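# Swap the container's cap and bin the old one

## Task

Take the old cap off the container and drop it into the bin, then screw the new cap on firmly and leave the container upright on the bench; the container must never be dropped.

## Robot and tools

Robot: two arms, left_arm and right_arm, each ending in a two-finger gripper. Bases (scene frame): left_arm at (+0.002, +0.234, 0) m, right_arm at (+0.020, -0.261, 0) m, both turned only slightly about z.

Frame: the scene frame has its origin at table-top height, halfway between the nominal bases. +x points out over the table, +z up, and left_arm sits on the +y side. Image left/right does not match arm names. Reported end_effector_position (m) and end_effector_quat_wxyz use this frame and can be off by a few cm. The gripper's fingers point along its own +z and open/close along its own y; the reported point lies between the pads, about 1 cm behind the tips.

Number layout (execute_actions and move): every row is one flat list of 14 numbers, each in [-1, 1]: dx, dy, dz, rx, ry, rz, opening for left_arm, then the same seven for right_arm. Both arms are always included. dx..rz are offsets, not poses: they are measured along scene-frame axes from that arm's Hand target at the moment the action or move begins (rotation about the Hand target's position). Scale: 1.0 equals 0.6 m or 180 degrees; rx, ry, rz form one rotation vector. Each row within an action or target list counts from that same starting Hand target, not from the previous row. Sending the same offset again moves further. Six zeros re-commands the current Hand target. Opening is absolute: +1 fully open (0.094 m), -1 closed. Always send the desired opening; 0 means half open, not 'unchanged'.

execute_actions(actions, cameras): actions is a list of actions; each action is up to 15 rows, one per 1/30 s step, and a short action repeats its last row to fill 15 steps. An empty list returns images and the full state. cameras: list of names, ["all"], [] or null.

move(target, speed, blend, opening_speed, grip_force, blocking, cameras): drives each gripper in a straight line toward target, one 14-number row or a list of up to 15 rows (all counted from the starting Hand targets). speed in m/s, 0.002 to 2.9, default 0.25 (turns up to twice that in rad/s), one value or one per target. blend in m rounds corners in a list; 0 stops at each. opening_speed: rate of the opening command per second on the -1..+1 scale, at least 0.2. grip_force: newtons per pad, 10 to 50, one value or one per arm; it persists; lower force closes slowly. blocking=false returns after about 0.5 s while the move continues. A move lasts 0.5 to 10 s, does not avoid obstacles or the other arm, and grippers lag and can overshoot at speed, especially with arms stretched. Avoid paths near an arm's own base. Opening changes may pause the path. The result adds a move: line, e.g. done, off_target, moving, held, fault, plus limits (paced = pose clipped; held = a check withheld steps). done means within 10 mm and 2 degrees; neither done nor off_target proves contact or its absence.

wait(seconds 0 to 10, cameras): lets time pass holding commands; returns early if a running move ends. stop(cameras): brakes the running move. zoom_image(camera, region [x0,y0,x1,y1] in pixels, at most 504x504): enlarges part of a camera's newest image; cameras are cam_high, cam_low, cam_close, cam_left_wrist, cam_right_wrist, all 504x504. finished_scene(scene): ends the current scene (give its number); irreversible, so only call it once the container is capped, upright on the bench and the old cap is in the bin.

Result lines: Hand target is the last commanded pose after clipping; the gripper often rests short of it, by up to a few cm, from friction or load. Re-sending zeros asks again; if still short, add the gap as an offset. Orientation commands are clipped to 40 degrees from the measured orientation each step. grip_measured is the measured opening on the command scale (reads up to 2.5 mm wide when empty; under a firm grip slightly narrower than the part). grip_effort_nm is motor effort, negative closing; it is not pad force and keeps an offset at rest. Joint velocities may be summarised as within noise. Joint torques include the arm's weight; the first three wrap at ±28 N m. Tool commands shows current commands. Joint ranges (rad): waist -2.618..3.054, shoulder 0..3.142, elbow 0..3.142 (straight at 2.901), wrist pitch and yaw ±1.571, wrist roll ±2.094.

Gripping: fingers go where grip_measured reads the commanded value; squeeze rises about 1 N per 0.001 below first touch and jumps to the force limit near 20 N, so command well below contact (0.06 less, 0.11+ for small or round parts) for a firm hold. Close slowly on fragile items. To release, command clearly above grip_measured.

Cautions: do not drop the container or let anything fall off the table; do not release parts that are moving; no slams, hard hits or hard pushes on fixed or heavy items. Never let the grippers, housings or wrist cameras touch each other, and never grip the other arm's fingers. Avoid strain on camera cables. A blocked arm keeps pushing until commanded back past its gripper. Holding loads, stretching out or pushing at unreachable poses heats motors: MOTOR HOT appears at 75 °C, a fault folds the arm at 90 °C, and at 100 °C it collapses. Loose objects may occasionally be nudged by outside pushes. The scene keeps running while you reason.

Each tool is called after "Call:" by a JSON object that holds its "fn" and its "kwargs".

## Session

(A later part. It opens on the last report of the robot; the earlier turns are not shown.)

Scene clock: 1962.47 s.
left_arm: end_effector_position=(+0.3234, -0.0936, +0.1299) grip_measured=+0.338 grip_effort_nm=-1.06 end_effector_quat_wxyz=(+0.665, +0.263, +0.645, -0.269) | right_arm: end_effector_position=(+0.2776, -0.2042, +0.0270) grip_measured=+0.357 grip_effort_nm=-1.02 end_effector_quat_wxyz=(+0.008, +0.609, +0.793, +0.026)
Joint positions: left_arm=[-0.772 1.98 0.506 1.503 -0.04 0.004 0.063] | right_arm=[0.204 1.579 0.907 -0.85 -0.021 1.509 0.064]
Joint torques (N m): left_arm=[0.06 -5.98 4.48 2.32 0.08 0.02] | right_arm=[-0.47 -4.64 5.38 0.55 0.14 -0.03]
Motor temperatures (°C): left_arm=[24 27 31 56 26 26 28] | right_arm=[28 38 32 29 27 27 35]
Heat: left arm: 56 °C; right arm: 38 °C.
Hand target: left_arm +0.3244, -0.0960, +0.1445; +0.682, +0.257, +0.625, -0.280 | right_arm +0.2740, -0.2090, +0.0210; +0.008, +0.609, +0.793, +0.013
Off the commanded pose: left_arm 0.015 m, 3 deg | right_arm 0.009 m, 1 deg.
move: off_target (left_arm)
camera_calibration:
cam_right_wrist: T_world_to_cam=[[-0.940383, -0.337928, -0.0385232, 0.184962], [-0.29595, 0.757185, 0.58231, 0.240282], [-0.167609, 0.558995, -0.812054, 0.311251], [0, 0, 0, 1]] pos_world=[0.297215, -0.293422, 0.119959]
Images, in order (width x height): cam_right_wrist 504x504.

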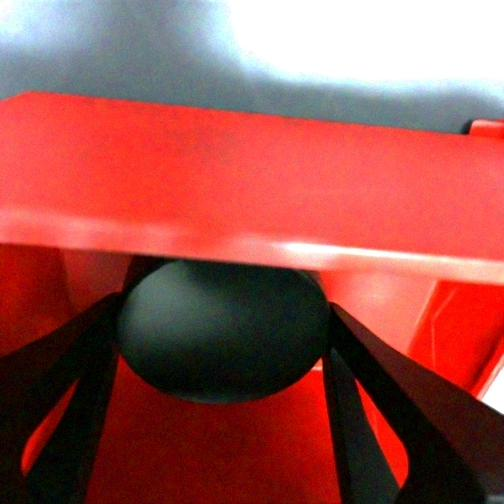

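Call:
{"fn": "move", "kwargs": {"target": [0,0,0,0,0,0,0.2,0,0,0,0,0,0,0.6], "speed": 0.05, "opening_speed": 0.4, "cameras": ["cam_right_wrist"]}}

Scene clock: 1970.73 s.
left_arm: end_effector_position=(+0.3234, -0.0936, +0.1299) grip_measured=+0.338 grip_effort_nm=-1.06 end_effector_quat_wxyz=(+0.665, +0.263, +0.645, -0.269) | right_arm: end_effector_position=(+0.2777, -0.2042, +0.0270) grip_measured=+0.598 grip_effort_nm=0.12 end_effector_quat_wxyz=(+0.008, +0.609, +0.793, +0.026)
Joint positions: left_arm=[-0.772 1.98 0.506 1.503 -0.04 0.004 0.063] | right_arm=[0.204 1.579 0.907 -0.85 -0.021 1.509 0.075]
Joint torques (N m): left_arm=[0.08 -5.98 4.51 2.32 0.08 0.02] | right_arm=[-0.46 -4.67 5.39 0.52 0.18 -0.04]
Motor temperatures (°C): left_arm=[24 27 31 55 26 26 28] | right_arm=[28 37 32 29 27 27 35]
Heat: left arm: 55 °C; right arm: 37 °C.
Hand target: left_arm +0.3244, -0.0960, +0.1445; +0.682, +0.257, +0.625, -0.280 | right_arm +0.2739, -0.2090, +0.0210; +0.008, +0.609, +0.793, +0.013
Off the commanded pose: left_arm 0.015 m, 3 deg | right_arm 0.009 m, 1 deg.
move: off_target (left_arm)
camera_calibration:
cam_right_wrist: T_world_to_cam=[[-0.94037, -0.337925, -0.0388622, 0.184998], [-0.296152, 0.757167, 0.582231, 0.240346], [-0.167325, 0.559022, -0.812094, 0.311179], [0, 0, 0, 1]] pos_world=[0.297214, -0.293422, 0.119959]
Images, in order (width x height): cam_right_wrist 504x504.

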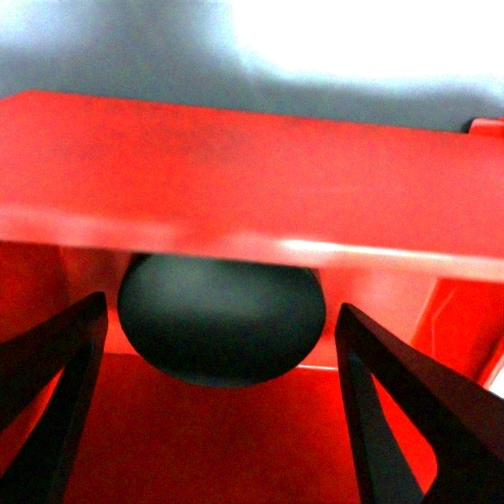

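Call:
{"fn": "move", "kwargs": {"target": [[0.2113,0.3748,0,0,0,0.1806,0.2,0,0,0.225,0,0,0,0.6],[0.1882,0.8045,0,0,0,0.3611,0.2,-0.03,0.03,0.225,0,0,0.1,0.6]], "speed": 0.22, "blend": [0.06,0], "cameras": ["cam_high","cam_right_wrist","cam_left_wrist"]}}

Scene clock: 2012.70 s.
left_arm: end_effector_position=(+0.4319, +0.3852, +0.1263) grip_measured=+0.338 grip_effort_nm=-1.06 end_effector_quat_wxyz=(+0.702, -0.124, +0.690, +0.129) | right_arm: end_effector_position=(+0.2609, -0.1895, +0.1525) grip_measured=+0.598 grip_effort_nm=0.12 end_effector_quat_wxyz=(+0.002, +0.482, +0.876, +0.017)
Joint positions: left_arm=[0.362 1.98 0.492 1.506 -0.038 0.004 0.063] | right_arm=[0.275 1.469 1.315 -1.39 -0.021 1.276 0.075]
Joint torques (N m): left_arm=[0.05 -5.94 5.35 2.3 0.05 0.02] | right_arm=[0.49 -6.41 6.78 0.33 0.07 0]
Motor temperatures (°C): left_arm=[24 27 31 56 26 26 28] | right_arm=[28 37 32 29 27 26 33]
Heat: left arm: 56 °C; right arm: 37 °C.
Hand target: left_arm +0.4374, +0.3866, +0.1444; +0.725, -0.120, +0.665, +0.130 | right_arm +0.2560, -0.1910, +0.1559; +0.006, +0.477, +0.879, +0.015
Off the commanded pose: left_arm 0.019 m, 4 deg | right_arm 0.006 m, 1 deg.
move: off_target (left_arm)
camera_calibration:
cam_left_wrist: T_world_to_cam=[[0.315549, -0.942038, 0.113984, 0.201871], [-0.469824, -0.259468, -0.843766, 0.432344], [0.824435, 0.212697, -0.524468, -0.246653], [0, 0, 0, 1]] pos_world=[0.342775, 0.354812, 0.212426]
cam_right_wrist: T_world_to_cam=[[-0.79659, -0.604207, -0.0194427, 0.0882148], [-0.501538, 0.642591, 0.579255, 0.183489], [-0.337496, 0.47118, -0.814915, 0.430189], [0, 0, 0, 1]] pos_world=[0.307485, -0.267305, 0.245996]
Images, in order (width x height): cam_high 504x504, cam_left_wrist 504x504, cam_right_wrist 504x504.

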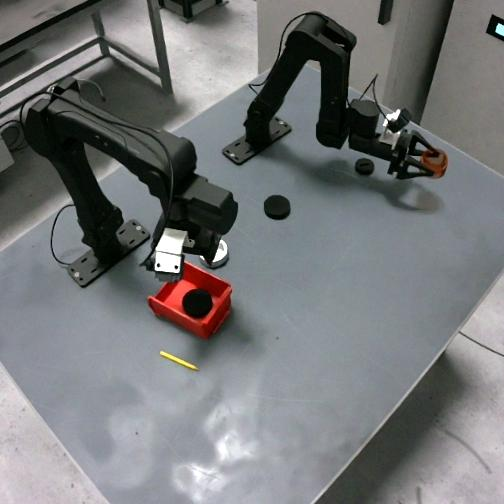

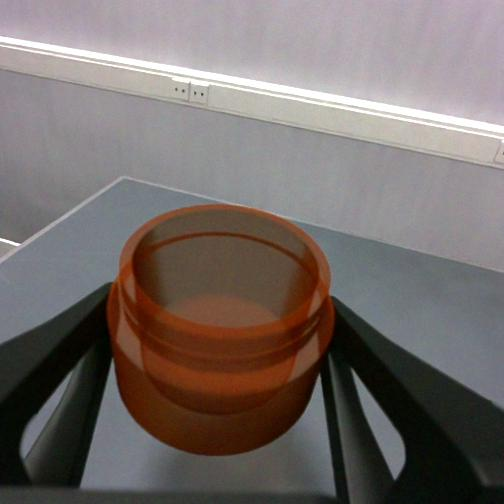

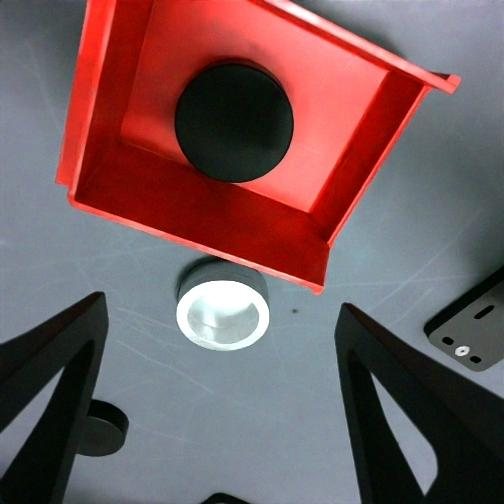

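Call:
{"fn": "move", "kwargs": {"target": [[0,0,0,0,0,0,0.2,-0.0933,0.5233,-0.02,0,0,0.1778,0.9],[0,0,0,0,0,0,0.2,-0.0933,0.5233,-0.12,0,0,0.1778,0.9]], "speed": 0.22, "blend": [0.03,0], "cameras": ["cam_right_wrist","cam_close"]}}

Scene clock: 2032.47 s.
left_arm: end_effector_position=(+0.4319, +0.3852, +0.1263) grip_measured=+0.338 grip_effort_nm=-1.06 end_effector_quat_wxyz=(+0.702, -0.124, +0.690, +0.129) | right_arm: end_effector_position=(+0.1972, +0.1259, +0.0900) grip_measured=+0.898 grip_effort_nm=0.12 end_effector_quat_wxyz=(-0.005, +0.216, +0.976, +0.024)
Joint positions: left_arm=[0.362 1.98 0.492 1.506 -0.038 0.004 0.063] | right_arm=[1.137 2.139 1.896 -1.283 -0.02 1.568 0.089]
Joint torques (N m): left_arm=[0.05 -5.94 5.37 2.31 0.05 0.01] | right_arm=[-0.13 -9.96 6.3 0.54 0.13 -0.01]
Motor temperatures (°C): left_arm=[24 27 32 57 26 26 28] | right_arm=[28 37 32 29 27 26 33]
Heat: left arm: 57 °C; right arm: 37 °C.
Hand target: left_arm +0.4374, +0.3866, +0.1444; +0.725, -0.120, +0.665, +0.130 | right_arm +0.2001, +0.1230, +0.0841; +0.002, +0.217, +0.976, +0.016
Off the commanded pose: left_arm 0.019 m, 4 deg | right_arm 0.007 m, 1 deg.
move: off_target (left_arm)
camera_calibration:
cam_right_wrist: T_world_to_cam=[[-0.344882, -0.938095, -0.032163, 0.180843], [-0.768136, 0.262373, 0.584061, 0.0850411], [-0.539466, 0.226138, -0.811072, 0.279529], [0, 0, 0, 1]] pos_world=[0.278489, 0.0841233, 0.182865]
Images, in order (width x height): cam_close 504x504, cam_right_wrist 504x504.

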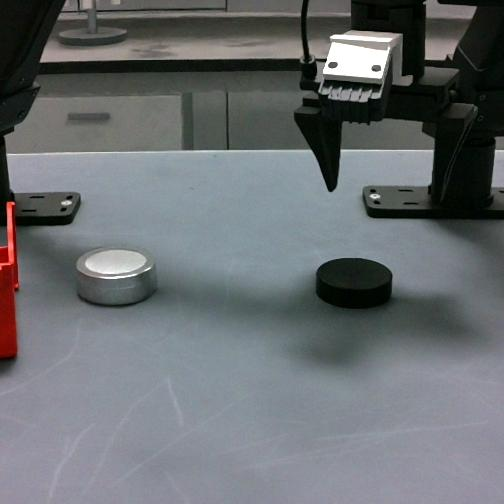

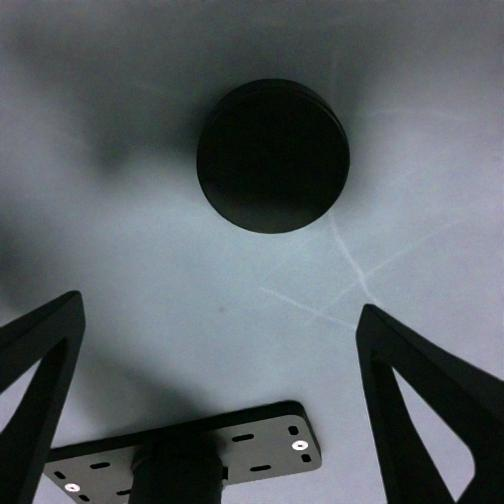

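Call:
{"fn": "move", "kwargs": {"target": [0,0,0,0,0,0,0.2,0.0183,-0.0275,-0.045,0,0,0,0.9], "speed": 0.1, "cameras": ["cam_right_wrist"]}}

Scene clock: 2064.93 s.
left_arm: end_effector_position=(+0.4319, +0.3852, +0.1263) grip_measured=+0.338 grip_effort_nm=-1.06 end_effector_quat_wxyz=(+0.702, -0.124, +0.690, +0.129) | right_arm: end_effector_position=(+0.2088, +0.1093, +0.0517) grip_measured=+0.898 grip_effort_nm=0.12 end_effector_quat_wxyz=(-0.007, +0.218, +0.976, +0.011)
Joint positions: left_arm=[0.362 1.98 0.492 1.506 -0.038 0.004 0.063] | right_arm=[1.094 2.139 1.744 -1.159 -0.02 1.529 0.089]
Joint torques (N m): left_arm=[0.05 -5.96 5.37 2.3 0.05 0.02] | right_arm=[-0.13 -12.41 5.56 0.5 0.15 -0.03]
Motor temperatures (°C): left_arm=[24 27 32 57 26 26 28] | right_arm=[28 39 32 29 27 26 33]
Heat: left arm: 57 °C; right arm: 39 °C.
Hand target: left_arm +0.4374, +0.3866, +0.1444; +0.725, -0.120, +0.665, +0.130 | right_arm +0.2110, +0.1065, +0.0570; +0.002, +0.217, +0.976, +0.016
Off the commanded pose: left_arm 0.019 m, 4 deg | right_arm 0.007 m, 1 deg.
move: off_target (left_arm)
camera_calibration:
cam_right_wrist: T_world_to_cam=[[-0.348329, -0.937354, -0.00591459, 0.167363], [-0.760998, 0.279098, 0.585651, 0.117381], [-0.547311, 0.2085, -0.810542, 0.261991], [0, 0, 0, 1]] pos_world=[0.291014, 0.069493, 0.1446]
Images, in order (width x height): cam_right_wrist 504x504.

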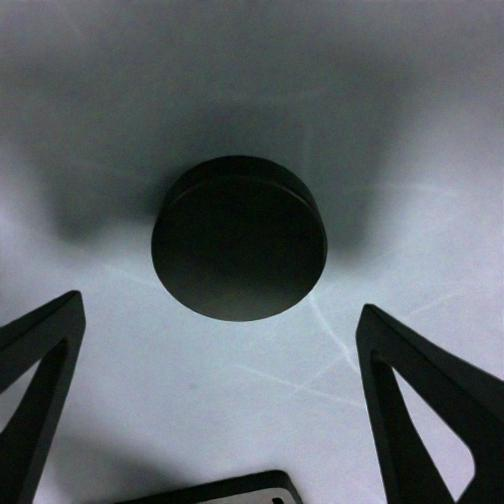

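Call:
{"fn": "move", "kwargs": {"target": [0,0,0,0,0,0,0.2,0.0,-0.011,-0.0467,0,0,0,0.9], "speed": 0.08, "cameras": ["cam_right_wrist"]}}

Scene clock: 2087.47 s.
left_arm: end_effector_position=(+0.4319, +0.3852, +0.1263) grip_measured=+0.338 grip_effort_nm=-1.06 end_effector_quat_wxyz=(+0.702, -0.124, +0.690, +0.129) | right_arm: end_effector_position=(+0.2072, +0.1032, +0.0235) grip_measured=+0.898 grip_effort_nm=0.12 end_effector_quat_wxyz=(-0.007, +0.216, +0.976, +0.011)
Joint positions: left_arm=[0.362 1.98 0.492 1.506 -0.038 0.004 0.063] | right_arm=[1.091 2.139 1.63 -1.045 -0.02 1.521 0.089]
Joint torques (N m): left_arm=[0.05 -5.96 5.35 2.3 0.05 0.01] | right_arm=[-0.65 -12.42 5.67 0.53 0.17 -0.05]
Motor temperatures (°C): left_arm=[24 27 32 57 26 26 28] | right_arm=[28 40 32 29 27 26 32]
Heat: left arm: 57 °C; right arm: 40 °C.
Hand target: left_arm +0.4374, +0.3866, +0.1444; +0.725, -0.120, +0.665, +0.130 | right_arm +0.2110, +0.0999, +0.0290; +0.002, +0.217, +0.976, +0.016
Off the commanded pose: left_arm 0.019 m, 4 deg | right_arm 0.007 m, 1 deg.
move: off_target (left_arm)
camera_calibration:
cam_right_wrist: T_world_to_cam=[[-0.344354, -0.938825, -0.00533367, 0.160217], [-0.762081, 0.276199, 0.585616, 0.134794], [-0.548318, 0.205724, -0.810571, 0.240058], [0, 0, 0, 1]] pos_world=[0.289523, 0.0638003, 0.116501]
Images, in order (width x height): cam_right_wrist 504x504.

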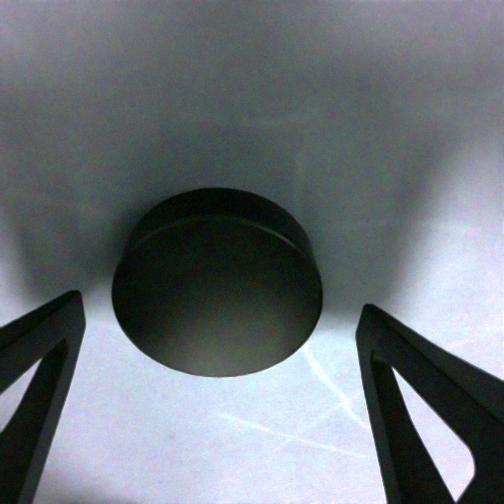

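Call:
{"fn": "move", "kwargs": {"target": [0,0,0,0,0,0,0.2,0.009,-0.002,-0.008,0,0,0,0.9], "speed": 0.05, "cameras": ["cam_right_wrist"]}}

Scene clock: 2104.07 s.
left_arm: end_effector_position=(+0.4319, +0.3852, +0.1263) grip_measured=+0.338 grip_effort_nm=-1.06 end_effector_quat_wxyz=(+0.702, -0.124, +0.690, +0.129) | right_arm: end_effector_position=(+0.2136, +0.1036, +0.0236) grip_measured=+0.898 grip_effort_nm=0.12 end_effector_quat_wxyz=(-0.005, +0.216, +0.976, +0.017)
Joint positions: left_arm=[0.362 1.98 0.492 1.506 -0.038 0.004 0.063] | right_arm=[1.078 2.139 1.63 -1.032 -0.02 1.509 0.089]
Joint torques (N m): left_arm=[0.05 -5.94 5.37 2.3 0.05 0.02] | right_arm=[-0.61 -11.45 5.34 0.55 0.15 -0.04]
Motor temperatures (°C): left_arm=[24 27 32 57 26 26 28] | right_arm=[28 41 32 29 27 26 32]
Heat: left arm: 57 °C; right arm: 41 °C.
Hand target: left_arm +0.4374, +0.3866, +0.1444; +0.725, -0.120, +0.665, +0.130 | right_arm +0.2165, +0.0987, +0.0242; +0.002, +0.217, +0.976, +0.016
Off the commanded pose: left_arm 0.019 m, 4 deg | right_arm 0.006 m, 1 deg.
move: off_target (left_arm)
camera_calibration:
cam_right_wrist: T_world_to_cam=[[-0.345042, -0.938401, -0.0186748, 0.163155], [-0.765765, 0.269949, 0.583722, 0.141022], [-0.542724, 0.215709, -0.811739, 0.241404], [0, 0, 0, 1]] pos_world=[0.295301, 0.0629629, 0.116686]
Images, in order (width x height): cam_right_wrist 504x504.

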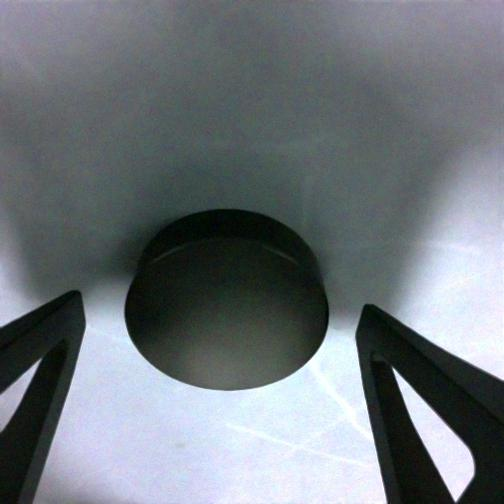

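Call:
{"fn": "move", "kwargs": {"target": [[0,0,0,0,0,0,0.2,0,0,-0.0158,0,0,0,0.9]], "speed": 0.05, "cameras": ["cam_right_wrist"]}}

Scene clock: 2112.63 s.
left_arm: end_effector_position=(+0.4319, +0.3852, +0.1263) grip_measured=+0.338 grip_effort_nm=-1.06 end_effector_quat_wxyz=(+0.702, -0.124, +0.690, +0.129) | right_arm: end_effector_position=(+0.2138, +0.1039, +0.0177) grip_measured=+0.898 grip_effort_nm=0.12 end_effector_quat_wxyz=(-0.004, +0.216, +0.976, +0.021)
Joint positions: left_arm=[0.362 1.98 0.492 1.506 -0.038 0.004 0.063] | right_arm=[1.078 2.139 1.605 -0.999 -0.02 1.508 0.089]
Joint torques (N m): left_arm=[0.05 -5.93 5.37 2.31 0.05 0.02] | right_arm=[-0.49 -10.5 5.52 0.53 0.14 -0.03]
Motor temperatures (°C): left_arm=[24 27 32 57 26 26 28] | right_arm=[28 41 32 29 27 26 32]
Heat: left arm: 57 °C; right arm: 41 °C.
Hand target: left_arm +0.4374, +0.3866, +0.1444; +0.725, -0.120, +0.665, +0.130 | right_arm +0.2164, +0.0986, +0.0147; +0.002, +0.217, +0.976, +0.016
Off the commanded pose: left_arm 0.019 m, 4 deg | right_arm 0.007 m, 1 deg.
move: off_target (left_arm)
camera_calibration:
cam_right_wrist: T_world_to_cam=[[-0.344617, -0.938355, -0.0270078, 0.163464], [-0.768188, 0.265352, 0.582645, 0.145519], [-0.539561, 0.221536, -0.812278, 0.235323], [0, 0, 0, 1]] pos_world=[0.295089, 0.0626405, 0.110776]
Images, in order (width x height): cam_right_wrist 504x504.

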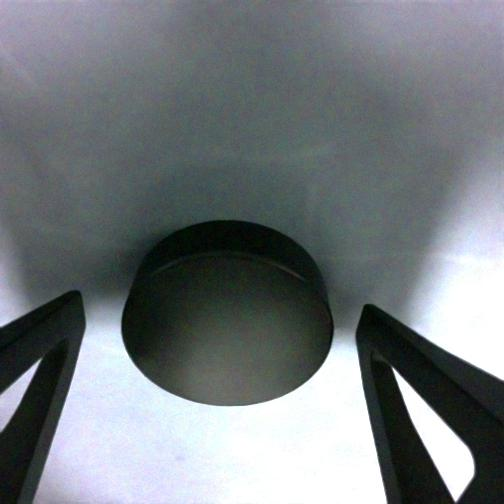

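Call:
{"fn": "move", "kwargs": {"target": [[0,0,0,0,0,0,0.2,0,0,0,0,0,0,0.2]], "speed": 0.05, "opening_speed": 0.6, "cameras": ["cam_right_wrist"]}}

Scene clock: 2126.43 s.
left_arm: end_effector_position=(+0.4319, +0.3852, +0.1263) grip_measured=+0.338 grip_effort_nm=-1.06 end_effector_quat_wxyz=(+0.702, -0.124, +0.690, +0.129) | right_arm: end_effector_position=(+0.2139, +0.1041, +0.0177) grip_measured=+0.356 grip_effort_nm=-1.02 end_effector_quat_wxyz=(-0.004, +0.216, +0.976, +0.021)
Joint positions: left_arm=[0.362 1.98 0.492 1.506 -0.038 0.004 0.063] | right_arm=[1.078 2.139 1.605 -0.998 -0.02 1.508 0.064]
Joint torques (N m): left_arm=[0.05 -5.94 5.37 2.3 0.04 0.02] | right_arm=[-0.57 -10.62 5.55 0.5 0.16 -0.06]
Motor temperatures (°C): left_arm=[24 27 32 57 26 26 28] | right_arm=[28 41 32 29 27 26 32]
Heat: left arm: 57 °C; right arm: 41 °C.
Hand target: left_arm +0.4374, +0.3866, +0.1444; +0.725, -0.120, +0.665, +0.130 | right_arm +0.2164, +0.0987, +0.0147; +0.002, +0.217, +0.976, +0.016
Off the commanded pose: left_arm 0.019 m, 4 deg | right_arm 0.007 m, 1 deg.
move: off_target (left_arm)
camera_calibration:
cam_right_wrist: T_world_to_cam=[[-0.344186, -0.938491, -0.0277692, 0.16365], [-0.768544, 0.264623, 0.582507, 0.14571], [-0.539329, 0.221832, -0.812351, 0.235253], [0, 0, 0, 1]] pos_world=[0.295189, 0.062839, 0.110776]
Images, in order (width x height): cam_right_wrist 504x504.

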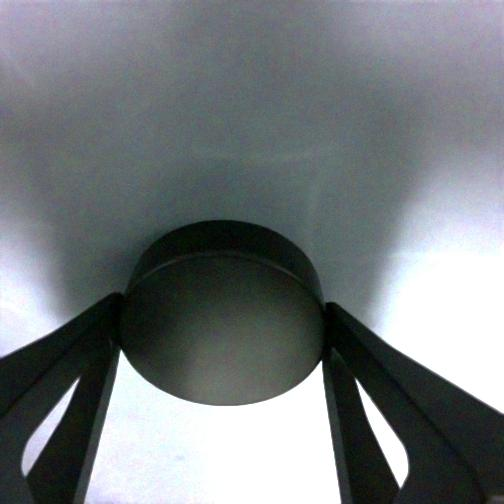

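Call:
{"fn": "move", "kwargs": {"target": [[0,0,0,0,0,0,0.2,0,0,0.125,0,0,0,0.2],[0.023,-0.4295,0,0,0,-0.1806,0.2,0.156,-0.4812,0.2622,0,0,-0.1111,0.2],[-0.1883,-0.8043,0,0,0,-0.3611,0.2,0.156,-0.4812,0.2622,0,0,-0.1111,0.2]], "speed": [0.12,0.2,0.2], "blend": [0.02,0.06,0], "cameras": ["cam_left_wrist","cam_right_wrist","cam_close"]}}

Scene clock: 2182.53 s.
left_arm: end_effector_position=(+0.3205, -0.0918, +0.1260) grip_measured=+0.338 grip_effort_nm=-1.06 end_effector_quat_wxyz=(+0.660, +0.268, +0.648, -0.270) | right_arm: end_effector_position=(+0.3072, -0.1892, +0.1613) grip_measured=+0.356 grip_effort_nm=-1.02 end_effector_quat_wxyz=(-0.008, +0.383, +0.924, +0.007)
Joint positions: left_arm=[-0.77 1.98 0.492 1.506 -0.031 0.004 0.063] | right_arm=[0.235 1.672 1.553 -1.456 -0.02 1.015 0.064]
Joint torques (N m): left_arm=[-0.12 -5.96 5.37 2.31 0.01 0.01] | right_arm=[-0.44 -7.68 9.5 0.29 0.04 -0.02]
Motor temperatures (°C): left_arm=[24 27 32 57 26 26 28] | right_arm=[28 41 31 29 27 26 34]
Heat: left arm: 57 °C; right arm: 41 °C.
Hand target: left_arm +0.3243, -0.0960, +0.1444; +0.682, +0.257, +0.625, -0.280 | right_arm +0.3100, -0.1900, +0.1720; +0.004, +0.383, +0.924, +0.015
Off the commanded pose: left_arm 0.019 m, 4 deg | right_arm 0.011 m, 2 deg.
move: off_target (left_arm, right_arm)
camera_calibration:
cam_left_wrist: T_world_to_cam=[[-0.723515, -0.680844, 0.113915, 0.144732], [-0.432699, 0.318718, -0.843321, 0.297121], [0.537863, -0.659447, -0.525198, -0.0416143], [0, 0, 0, 1]] pos_world=[0.255663, -0.0236004, 0.212226]
cam_right_wrist: T_world_to_cam=[[-0.645651, -0.763613, 0.00551531, 0.0448271], [-0.616381, 0.5254, 0.586541, 0.213403], [-0.450788, 0.375301, -0.809901, 0.468738], [0, 0, 0, 1]] pos_world=[0.371781, -0.253809, 0.254214]
Images, in order (width x height): cam_close 504x504, cam_left_wrist 504x504, cam_right_wrist 504x504.

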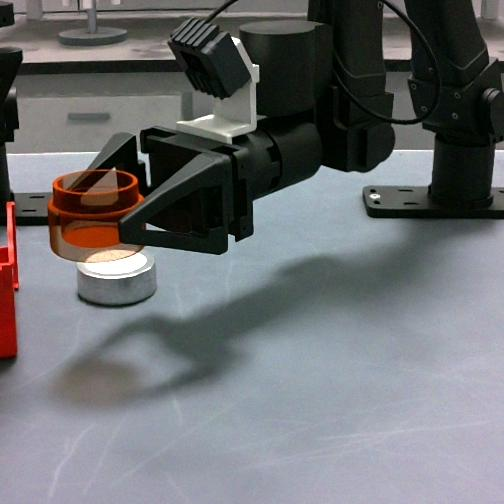

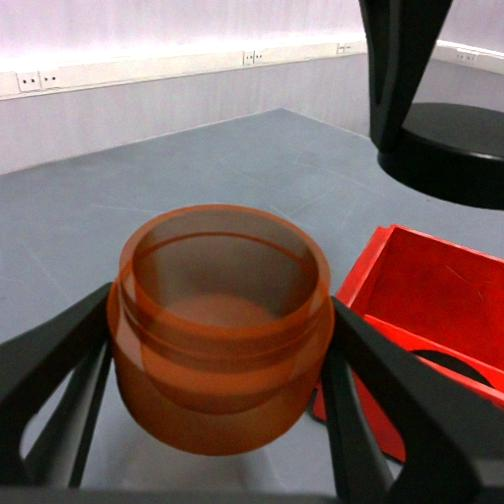

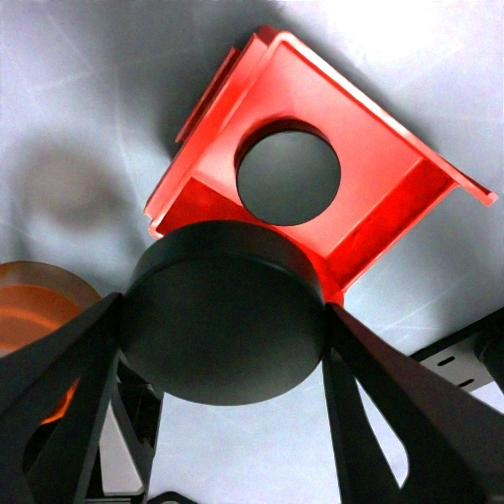

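Call:
{"fn": "move", "kwargs": {"target": [0,0,0,0,0,0,0.2,0.0275,0.1712,0.0183,0,0,0.1389,0.2], "speed": 0.12, "cameras": ["cam_left_wrist","cam_right_wrist","cam_close"]}}

Scene clock: 2216.97 s.
left_arm: end_effector_position=(+0.3205, -0.0918, +0.1260) grip_measured=+0.338 grip_effort_nm=-1.06 end_effector_quat_wxyz=(+0.660, +0.268, +0.648, -0.270) | right_arm: end_effector_position=(+0.3241, -0.0899, +0.1810) grip_measured=+0.356 grip_effort_nm=-1.02 end_effector_quat_wxyz=(+0.001, +0.178, +0.984, +0.015)
Joint positions: left_arm=[-0.77 1.98 0.492 1.506 -0.031 0.004 0.063] | right_arm=[0.504 1.875 1.879 -1.554 -0.021 0.856 0.064]
Joint torques (N m): left_arm=[-0.09 -5.96 5.37 2.31 -0.02 0.02] | right_arm=[0.13 -7.21 9.62 0.35 -0.01 -0.04]
Motor temperatures (°C): left_arm=[24 27 32 57 26 26 28] | right_arm=[28 40 33 29 27 26 34]
Heat: left arm: 57 °C; right arm: 40 °C.
Hand target: left_arm +0.3243, -0.0960, +0.1444; +0.682, +0.257, +0.625, -0.280 | right_arm +0.3266, -0.0873, +0.1829; +0.001, +0.174, +0.985, +0.016
Off the commanded pose: left_arm 0.019 m, 4 deg | right_arm 0.004 m, 0 deg.
move: off_target (left_arm)
camera_calibration:
cam_left_wrist: T_world_to_cam=[[-0.723515, -0.680844, 0.113915, 0.144732], [-0.432699, 0.318718, -0.843321, 0.297121], [0.537863, -0.659447, -0.525198, -0.0416143], [0, 0, 0, 1]] pos_world=[0.255663, -0.0236004, 0.212226]
cam_right_wrist: T_world_to_cam=[[-0.269605, -0.962843, -0.0156802, -0.00453802], [-0.792476, 0.212591, 0.571652, 0.191717], [-0.547078, 0.166546, -0.820346, 0.469418], [0, 0, 0, 1]] pos_world=[0.407516, -0.123307, 0.275419]
Images, in order (width x height): cam_close 504x504, cam_left_wrist 504x504, cam_right_wrist 504x504.

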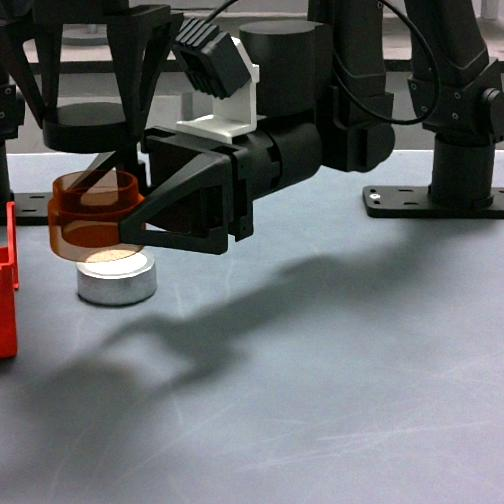

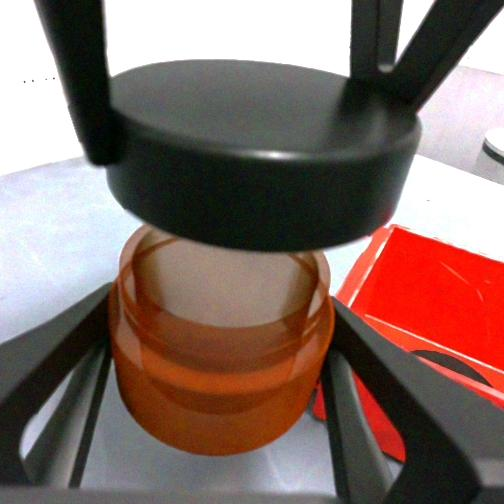

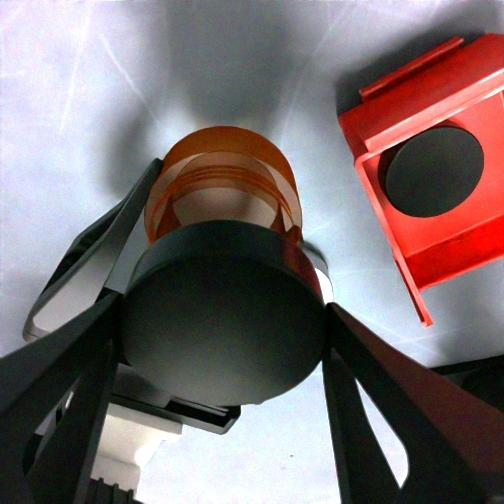

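Call:
{"fn": "move", "kwargs": {"target": [0,0,0,0,0,0,0.2,0.005,0.0085,-0.033,0,0,0,0.2], "speed": 0.08, "cameras": ["cam_left_wrist","cam_right_wrist"]}}

Scene clock: 2250.83 s.
left_arm: end_effector_position=(+0.3205, -0.0918, +0.1260) grip_measured=+0.338 grip_effort_nm=-1.06 end_effector_quat_wxyz=(+0.660, +0.268, +0.648, -0.270) | right_arm: end_effector_position=(+0.3300, -0.0846, +0.1711) grip_measured=+0.356 grip_effort_nm=-1.02 end_effector_quat_wxyz=(+0.008, +0.175, +0.984, +0.020)
Joint positions: left_arm=[-0.77 1.98 0.492 1.506 -0.031 0.004 0.063] | right_arm=[0.51 1.88 1.844 -1.498 -0.021 0.856 0.064]
Joint torques (N m): left_arm=[-0.12 -5.98 5.35 2.31 -0.02 0.01] | right_arm=[0.49 -7.34 5.76 0.54 -0.02 0.05]
Motor temperatures (°C): left_arm=[24 27 32 57 26 26 28] | right_arm=[28 40 34 29 27 26 34]
Heat: left arm: 57 °C; right arm: 40 °C.
Hand target: left_arm +0.3243, -0.0960, +0.1444; +0.682, +0.257, +0.625, -0.280 | right_arm +0.3296, -0.0822, +0.1632; +0.001, +0.174, +0.985, +0.016
Off the commanded pose: left_arm 0.019 m, 4 deg | right_arm 0.008 m, 1 deg.
move: off_target (left_arm)
camera_calibration:
cam_left_wrist: T_world_to_cam=[[-0.723515, -0.680844, 0.113915, 0.144732], [-0.432699, 0.318718, -0.843321, 0.297121], [0.537863, -0.659447, -0.525198, -0.0416143], [0, 0, 0, 1]] pos_world=[0.255663, -0.0236004, 0.212226]
cam_right_wrist: T_world_to_cam=[[-0.263762, -0.964191, -0.0276706, 0.00209856], [-0.80223, 0.203348, 0.561317, 0.205155], [-0.53559, 0.170252, -0.827138, 0.461257], [0, 0, 0, 1]] pos_world=[0.41218, -0.118224, 0.266424]
Images, in order (width x height): cam_left_wrist 504x504, cam_right_wrist 504x504.

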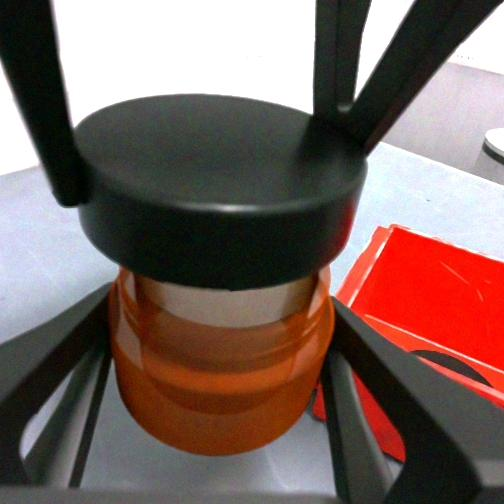

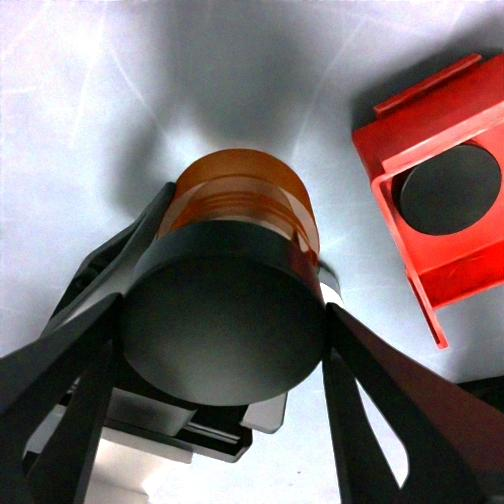

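Call:
{"fn": "move", "kwargs": {"target": [0,0,0,0,0,0,0.2,-0.0102,-0.0013,-0.0153,0,0,0,0.2], "speed": 0.06, "cameras": ["cam_left_wrist","cam_right_wrist"]}}

Scene clock: 2271.30 s.
left_arm: end_effector_position=(+0.3205, -0.0918, +0.1239) grip_measured=+0.338 grip_effort_nm=-1.06 end_effector_quat_wxyz=(+0.657, +0.269, +0.651, -0.269) | right_arm: end_effector_position=(+0.3258, -0.0845, +0.1531) grip_measured=+0.356 grip_effort_nm=-1.02 end_effector_quat_wxyz=(-0.003, +0.174, +0.985, +0.012)
Joint positions: left_arm=[-0.77 1.98 0.492 1.498 -0.031 0.003 0.063] | right_arm=[0.515 1.88 1.773 -1.453 -0.022 0.859 0.064]
Joint torques (N m): left_arm=[-0.1 -6 5.34 2.39 -0.02 0.02] | right_arm=[0.55 -9.63 5.59 0.56 -0.02 0.09]
Motor temperatures (°C): left_arm=[24 27 32 57 26 26 28] | right_arm=[28 40 33 29 27 26 34]
Heat: left arm: 57 °C; right arm: 40 °C.
Hand target: left_arm +0.3243, -0.0960, +0.1444; +0.682, +0.257, +0.625, -0.280 | right_arm +0.3234, -0.0830, +0.1540; +0.001, +0.174, +0.985, +0.016
Off the commanded pose: left_arm 0.021 m, 4 deg | right_arm 0.003 m, 1 deg.
move: off_target (left_arm)
camera_calibration:
cam_left_wrist: T_world_to_cam=[[-0.722849, -0.681494, 0.114255, 0.144716], [-0.437703, 0.323626, -0.838858, 0.296908], [0.534701, -0.656377, -0.532225, -0.0405848], [0, 0, 0, 1]] pos_world=[0.256266, -0.0241035, 0.210929]
cam_right_wrist: T_world_to_cam=[[-0.262302, -0.964941, -0.0093122, -0.00290015], [-0.789133, 0.208938, 0.577594, 0.205473], [-0.555399, 0.158853, -0.816271, 0.447917], [0, 0, 0, 1]] pos_world=[0.410158, -0.116882, 0.246914]
Images, in order (width x height): cam_left_wrist 504x504, cam_right_wrist 504x504.

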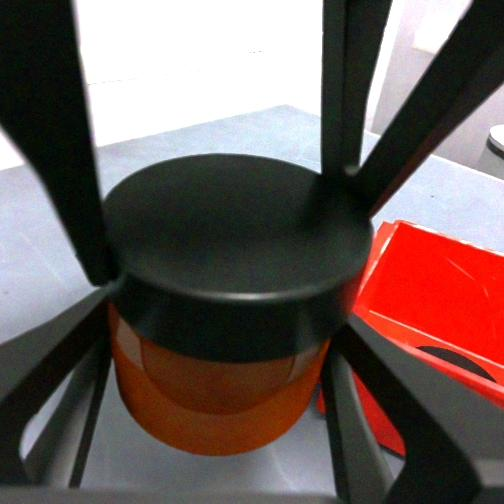

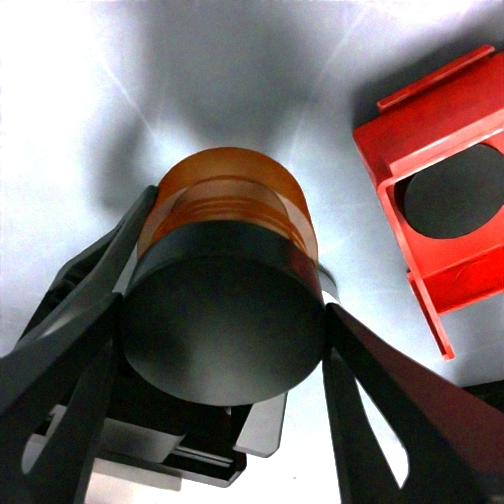

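Call:
{"fn": "move", "kwargs": {"target": [0,0,0,0,0,0,0.2,0.005,-0.001,-0.02,0,0,0,0.2], "speed": 0.05, "cameras": ["cam_left_wrist","cam_right_wrist"]}}

Scene clock: 2299.83 s.
left_arm: end_effector_position=(+0.3207, -0.0915, +0.1151) grip_measured=+0.338 grip_effort_nm=-1.06 end_effector_quat_wxyz=(+0.646, +0.272, +0.662, -0.264) | right_arm: end_effector_position=(+0.3265, -0.0841, +0.1433) grip_measured=+0.356 grip_effort_nm=-1.02 end_effector_quat_wxyz=(-0.003, +0.174, +0.985, +0.012)
Joint positions: left_arm=[-0.77 1.98 0.492 1.462 -0.033 0.001 0.063] | right_arm=[0.515 1.88 1.734 -1.415 -0.022 0.859 0.064]
Joint torques (N m): left_arm=[-0.1 -6.12 5.16 2.74 0.02 0.04] | right_arm=[-0.03 -9.37 5.37 0.61 -0.02 0.03]
Heat: left arm: 53 °C; right arm: 41 °C.
Hand target: left_arm +0.3243, -0.0960, +0.1444; +0.682, +0.257, +0.625, -0.280 | right_arm +0.3265, -0.0835, +0.1420; +0.001, +0.174, +0.985, +0.016
Off the commanded pose: left_arm 0.030 m, 6 deg | right_arm 0.001 m, 1 deg.
move: off_target (left_arm)
camera_calibration:
cam_left_wrist: T_world_to_cam=[[-0.718583, -0.685656, 0.116252, 0.144032], [-0.459547, 0.342691, -0.819377, 0.296033], [0.521972, -0.642214, -0.561343, -0.0364769], [0, 0, 0, 1]] pos_world=[0.25858, -0.0261174, 0.205342]
cam_right_wrist: T_world_to_cam=[[-0.262354, -0.964932, -0.00873915, -0.00241182], [-0.788429, 0.209125, 0.578486, 0.211243], [-0.556373, 0.158658, -0.815645, 0.440431], [0, 0, 0, 1]] pos_world=[0.410961, -0.116382, 0.237013]
Images, in order (width x height): cam_left_wrist 504x504, cam_right_wrist 504x504.

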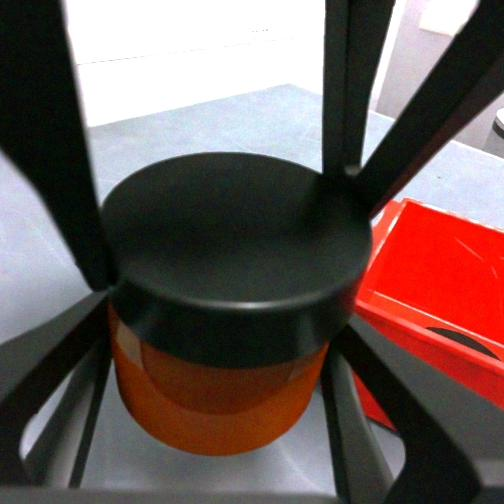

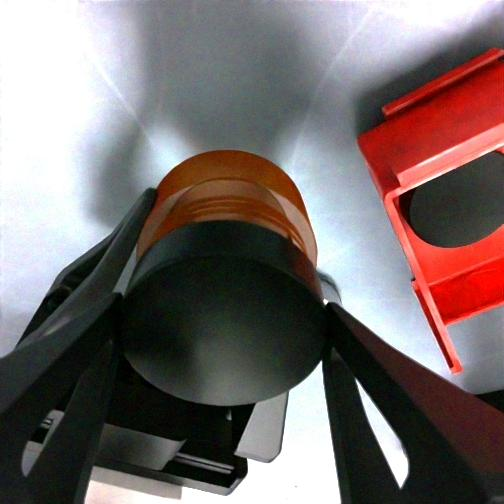

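Call:
{"fn": "move", "kwargs": {"target": [[0,0,0,0,0,0,0.2,0,0,0.035,0,0,0,0.2],[0,0,0,0,0,0,0.2,0.01,-0.003,0.042,0,0,0,0.2]], "speed": 0.06, "cameras": ["cam_left_wrist","cam_right_wrist"]}}

Scene clock: 2395.23 s.
left_arm: end_effector_position=(+0.3208, -0.0916, +0.1232) grip_measured=+0.338 grip_effort_nm=-1.06 end_effector_quat_wxyz=(+0.657, +0.268, +0.652, -0.269) | right_arm: end_effector_position=(+0.3289, -0.0852, +0.1661) grip_measured=+0.356 grip_effort_nm=-1.02 end_effector_quat_wxyz=(+0.002, +0.173, +0.985, +0.016)
Joint positions: left_arm=[-0.77 1.98 0.492 1.495 -0.033 0.001 0.063] | right_arm=[0.509 1.885 1.832 -1.494 -0.022 0.853 0.064]
Joint torques (N m): left_arm=[-0.12 -6 5.33 2.42 0.01 0.04] | right_arm=[-0.64 -7.25 9.39 0.32 -0.02 -0.02]
Motor temperatures (°C): left_arm=[24 27 32 64 26 26 28] | right_arm=[28 41 31 29 27 26 35]
Heat: left arm: 64 °C; right arm: 41 °C.
Hand target: left_arm +0.3243, -0.0960, +0.1444; +0.682, +0.257, +0.625, -0.280 | right_arm +0.3325, -0.0854, +0.1672; +0.001, +0.174, +0.985, +0.016
Off the commanded pose: left_arm 0.022 m, 5 deg | right_arm 0.004 m, 0 deg.
move: off_target (left_arm)
camera_calibration:
cam_left_wrist: T_world_to_cam=[[-0.720941, -0.68318, 0.116226, 0.144173], [-0.441113, 0.32305, -0.837292, 0.29725], [0.534474, -0.654907, -0.53426, -0.040425], [0, 0, 0, 1]] pos_world=[0.256668, -0.024005, 0.210531]
cam_right_wrist: T_world_to_cam=[[-0.261442, -0.965043, -0.0184197, -0.00139956], [-0.795669, 0.204675, 0.570105, 0.203587], [-0.546406, 0.163705, -0.821366, 0.458638], [0, 0, 0, 1]] pos_world=[0.412224, -0.118101, 0.260618]
Images, in order (width x height): cam_left_wrist 504x504, cam_right_wrist 504x504.

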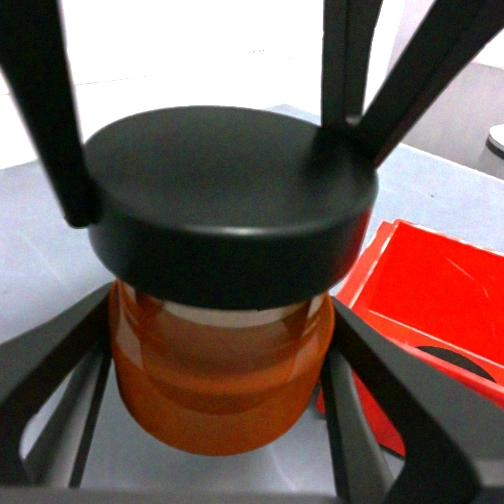

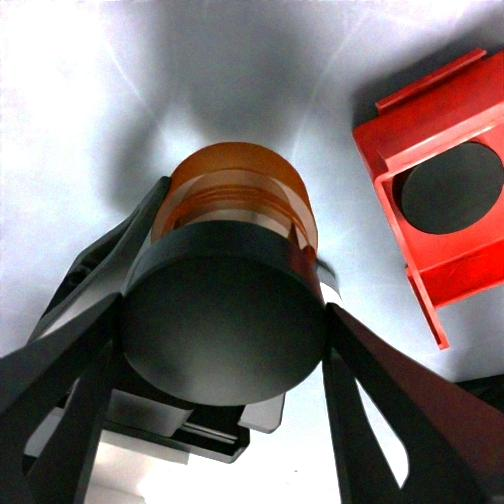

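Call:
{"fn": "move", "kwargs": {"target": [0,0,0,0,0,0,0.2,-0.002,-0.001,-0.035,0,0,0,0.2], "speed": 0.05, "cameras": ["cam_left_wrist","cam_right_wrist"]}}

Scene clock: 2469.70 s.
left_arm: end_effector_position=(+0.3209, -0.0915, +0.1212) grip_measured=+0.338 grip_effort_nm=-1.06 end_effector_quat_wxyz=(+0.654, +0.269, +0.655, -0.267) | right_arm: end_effector_position=(+0.3305, -0.0842, +0.1496) grip_measured=+0.356 grip_effort_nm=-1.02 end_effector_quat_wxyz=(+0.001, +0.173, +0.985, +0.015)
Joint positions: left_arm=[-0.77 1.98 0.492 1.487 -0.034 0.001 0.063] | right_arm=[0.509 1.885 1.766 -1.431 -0.022 0.852 0.064]
Joint torques (N m): left_arm=[-0.1 -6.04 5.27 2.5 0.01 0.04] | right_arm=[-0.51 -8.79 5.49 0.59 0.01 -0.04]
Motor temperatures (°C): left_arm=[24 27 33 55 26 26 28] | right_arm=[28 39 33 29 26 26 35]
Heat: left arm: 55 °C; right arm: 39 °C.
Hand target: left_arm +0.3244, -0.0960, +0.1446; +0.682, +0.256, +0.625, -0.280 | right_arm +0.3313, -0.0860, +0.1462; +0.001, +0.174, +0.985, +0.016
Off the commanded pose: left_arm 0.024 m, 5 deg | right_arm 0.004 m, 0 deg.
move: off_target (left_arm)
camera_calibration:
cam_left_wrist: T_world_to_cam=[[-0.720056, -0.684117, 0.116208, 0.144096], [-0.445839, 0.327771, -0.832943, 0.296969], [0.53174, -0.651575, -0.541019, -0.0395175], [0, 0, 0, 1]] pos_world=[0.257171, -0.0245083, 0.209234]
cam_right_wrist: T_world_to_cam=[[-0.261113, -0.965161, -0.0168372, -0.000677913], [-0.794291, 0.204908, 0.571939, 0.213353], [-0.548564, 0.162714, -0.820123, 0.446339], [0, 0, 0, 1]] pos_world=[0.414133, -0.116998, 0.244017]
Images, in order (width x height): cam_left_wrist 504x504, cam_right_wrist 504x504.

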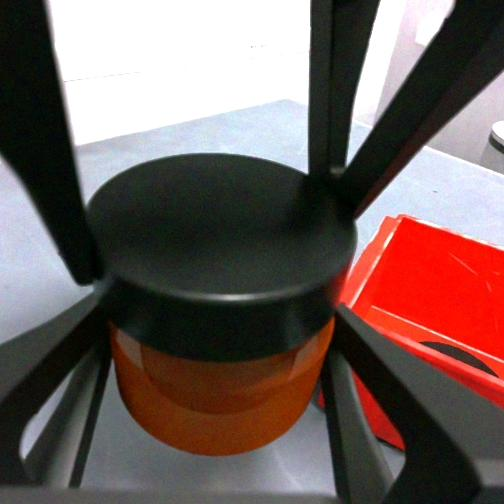

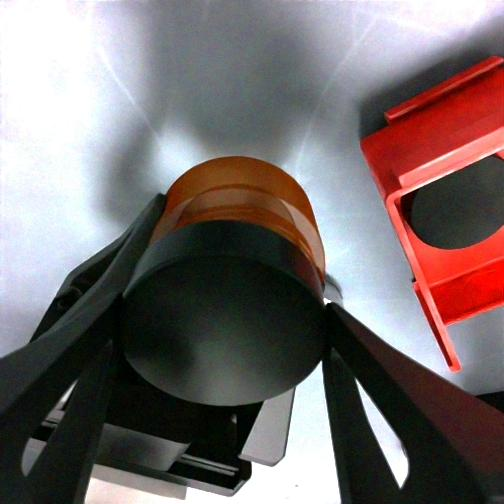

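Call:
{"fn": "move", "kwargs": {"target": [0,0,0,0,0,0,0.2,-0.005,-0.006,0.0,0,0,0,0.2], "speed": 0.05, "cameras": ["cam_left_wrist","cam_right_wrist"]}}

Scene clock: 2502.33 s.
left_arm: end_effector_position=(+0.3209, -0.0915, +0.1173) grip_measured=+0.338 grip_effort_nm=-1.06 end_effector_quat_wxyz=(+0.649, +0.271, +0.660, -0.265) | right_arm: end_effector_position=(+0.3294, -0.0858, +0.1445) grip_measured=+0.356 grip_effort_nm=-1.03 end_effector_quat_wxyz=(-0.003, +0.172, +0.985, +0.013)
Joint positions: left_arm=[-0.77 1.98 0.492 1.471 -0.034 0.001 0.063] | right_arm=[0.506 1.885 1.745 -1.419 -0.023 0.847 0.064]
Joint torques (N m): left_arm=[-0.1 -6.08 5.2 2.66 0.01 0.04] | right_arm=[-0.8 -10.1 5.29 0.5 0 -0.04]
Motor temperatures (°C): left_arm=[24 27 33 60 26 26 28] | right_arm=[28 40 32 29 26 26 36]
Heat: left arm: 60 °C; right arm: 40 °C.
Hand target: left_arm +0.3244, -0.0960, +0.1446; +0.682, +0.256, +0.625, -0.280 | right_arm +0.3283, -0.0896, +0.1462; +0.001, +0.174, +0.985, +0.016
Off the commanded pose: left_arm 0.028 m, 6 deg | right_arm 0.004 m, 1 deg.
move: off_target (left_arm)
camera_calibration:
cam_left_wrist: T_world_to_cam=[[-0.718788, -0.685445, 0.116228, 0.143985], [-0.45481, 0.337161, -0.8243, 0.296393], [0.525825, -0.645359, -0.554094, -0.0376158], [0, 0, 0, 1]] pos_world=[0.258076, -0.0255144, 0.206739]
cam_right_wrist: T_world_to_cam=[[-0.258995, -0.965816, -0.0110371, -0.00413182], [-0.790017, 0.205251, 0.577707, 0.213558], [-0.555693, 0.158343, -0.81617, 0.443084], [0, 0, 0, 1]] pos_world=[0.413863, -0.117983, 0.238212]
Images, in order (width x height): cam_left_wrist 504x504, cam_right_wrist 504x504.

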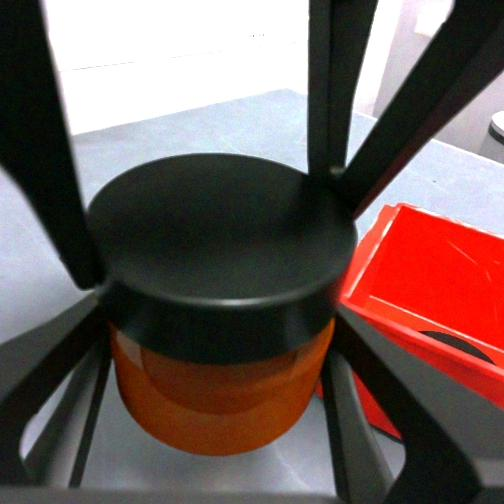

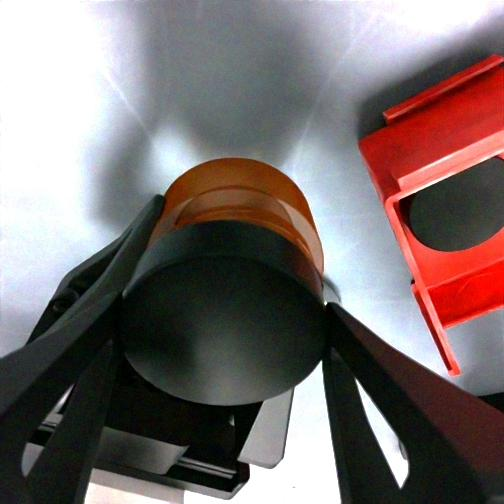

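Call:
{"fn": "zoom_image", "kwargs": {"camera": "cam_right_wrist", "region": [120, 130, 350, 300]}}

Call:
{"fn": "zoom_image", "kwargs": {"camera": "cam_left_wrist", "region": [80, 250, 380, 470]}}

Scaled by 2.191 from the camera's 504x504 image, which has a finer 720x720 frame.

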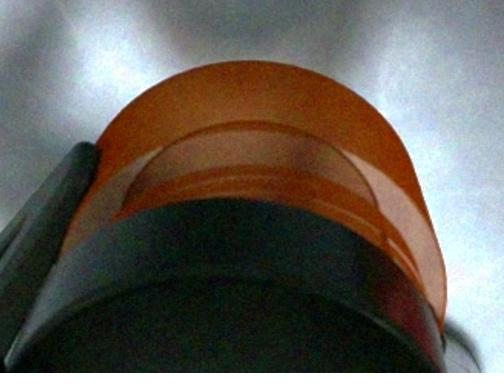

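Scaled by 1.680 from the camera's 504x504 image, which has a finer 720x720 frame.

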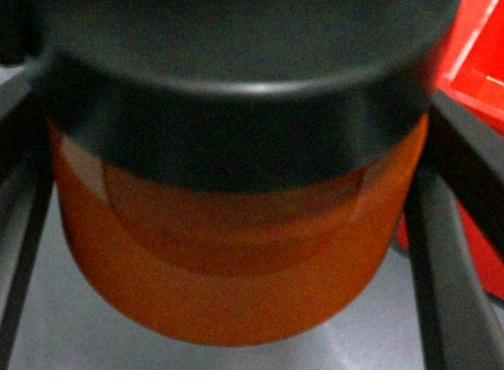

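Call:
{"fn": "move", "kwargs": {"target": [0,0,0,0,0,0,0.2,0.0045,-0.0035,0,0,0,-0.0667,0.2], "speed": 0.06, "cameras": ["cam_left_wrist","cam_right_wrist"]}}

Scene clock: 2544.17 s.
left_arm: end_effector_position=(+0.3208, -0.0915, +0.1172) grip_measured=+0.338 grip_effort_nm=-1.06 end_effector_quat_wxyz=(+0.649, +0.271, +0.660, -0.265) | right_arm: end_effector_position=(+0.3321, -0.0859, +0.1445) grip_measured=+0.356 grip_effort_nm=-1.03 end_effector_quat_wxyz=(-0.003, +0.268, +0.963, +0.018)
Joint positions: left_arm=[-0.77 1.98 0.492 1.471 -0.033 0.001 0.063] | right_arm=[0.499 1.885 1.745 -1.41 -0.03 1.037 0.064]
Joint torques (N m): left_arm=[-0.1 -6.11 5.2 2.66 0.01 0.04] | right_arm=[-0.77 -10.02 5.5 0.48 0.1 0.09]
Motor temperatures (°C): left_arm=[24 27 33 58 26 26 28] | right_arm=[28 41 31 29 26 26 36]
Heat: left arm: 58 °C; right arm: 41 °C.
Hand target: left_arm +0.3243, -0.0960, +0.1445; +0.682, +0.257, +0.625, -0.280 | right_arm +0.3310, -0.0917, +0.1462; +0.003, +0.276, +0.961, +0.015
Off the commanded pose: left_arm 0.028 m, 6 deg | right_arm 0.006 m, 1 deg.
move: off_target (left_arm)
camera_calibration:
cam_left_wrist: T_world_to_cam=[[-0.719002, -0.685221, 0.116224, 0.14399], [-0.454909, 0.33756, -0.824082, 0.296336], [0.525446, -0.645388, -0.55442, -0.0375715], [0, 0, 0, 1]] pos_world=[0.258077, -0.0256143, 0.206639]
cam_right_wrist: T_world_to_cam=[[-0.443024, -0.896279, -0.020331, 0.0649172], [-0.734597, 0.349919, 0.581312, 0.209202], [-0.513904, 0.27247, -0.813427, 0.440213], [0, 0, 0, 1]] pos_world=[0.408666, -0.134965, 0.23779]
Images, in order (width x height): cam_left_wrist 504x504, cam_right_wrist 504x504.

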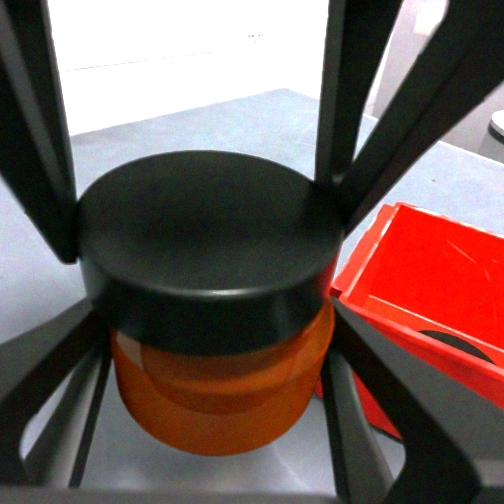

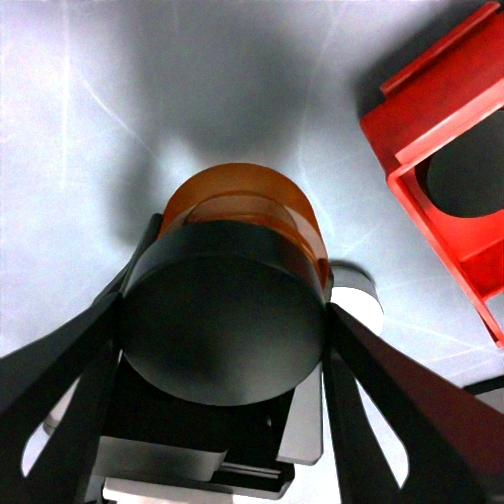

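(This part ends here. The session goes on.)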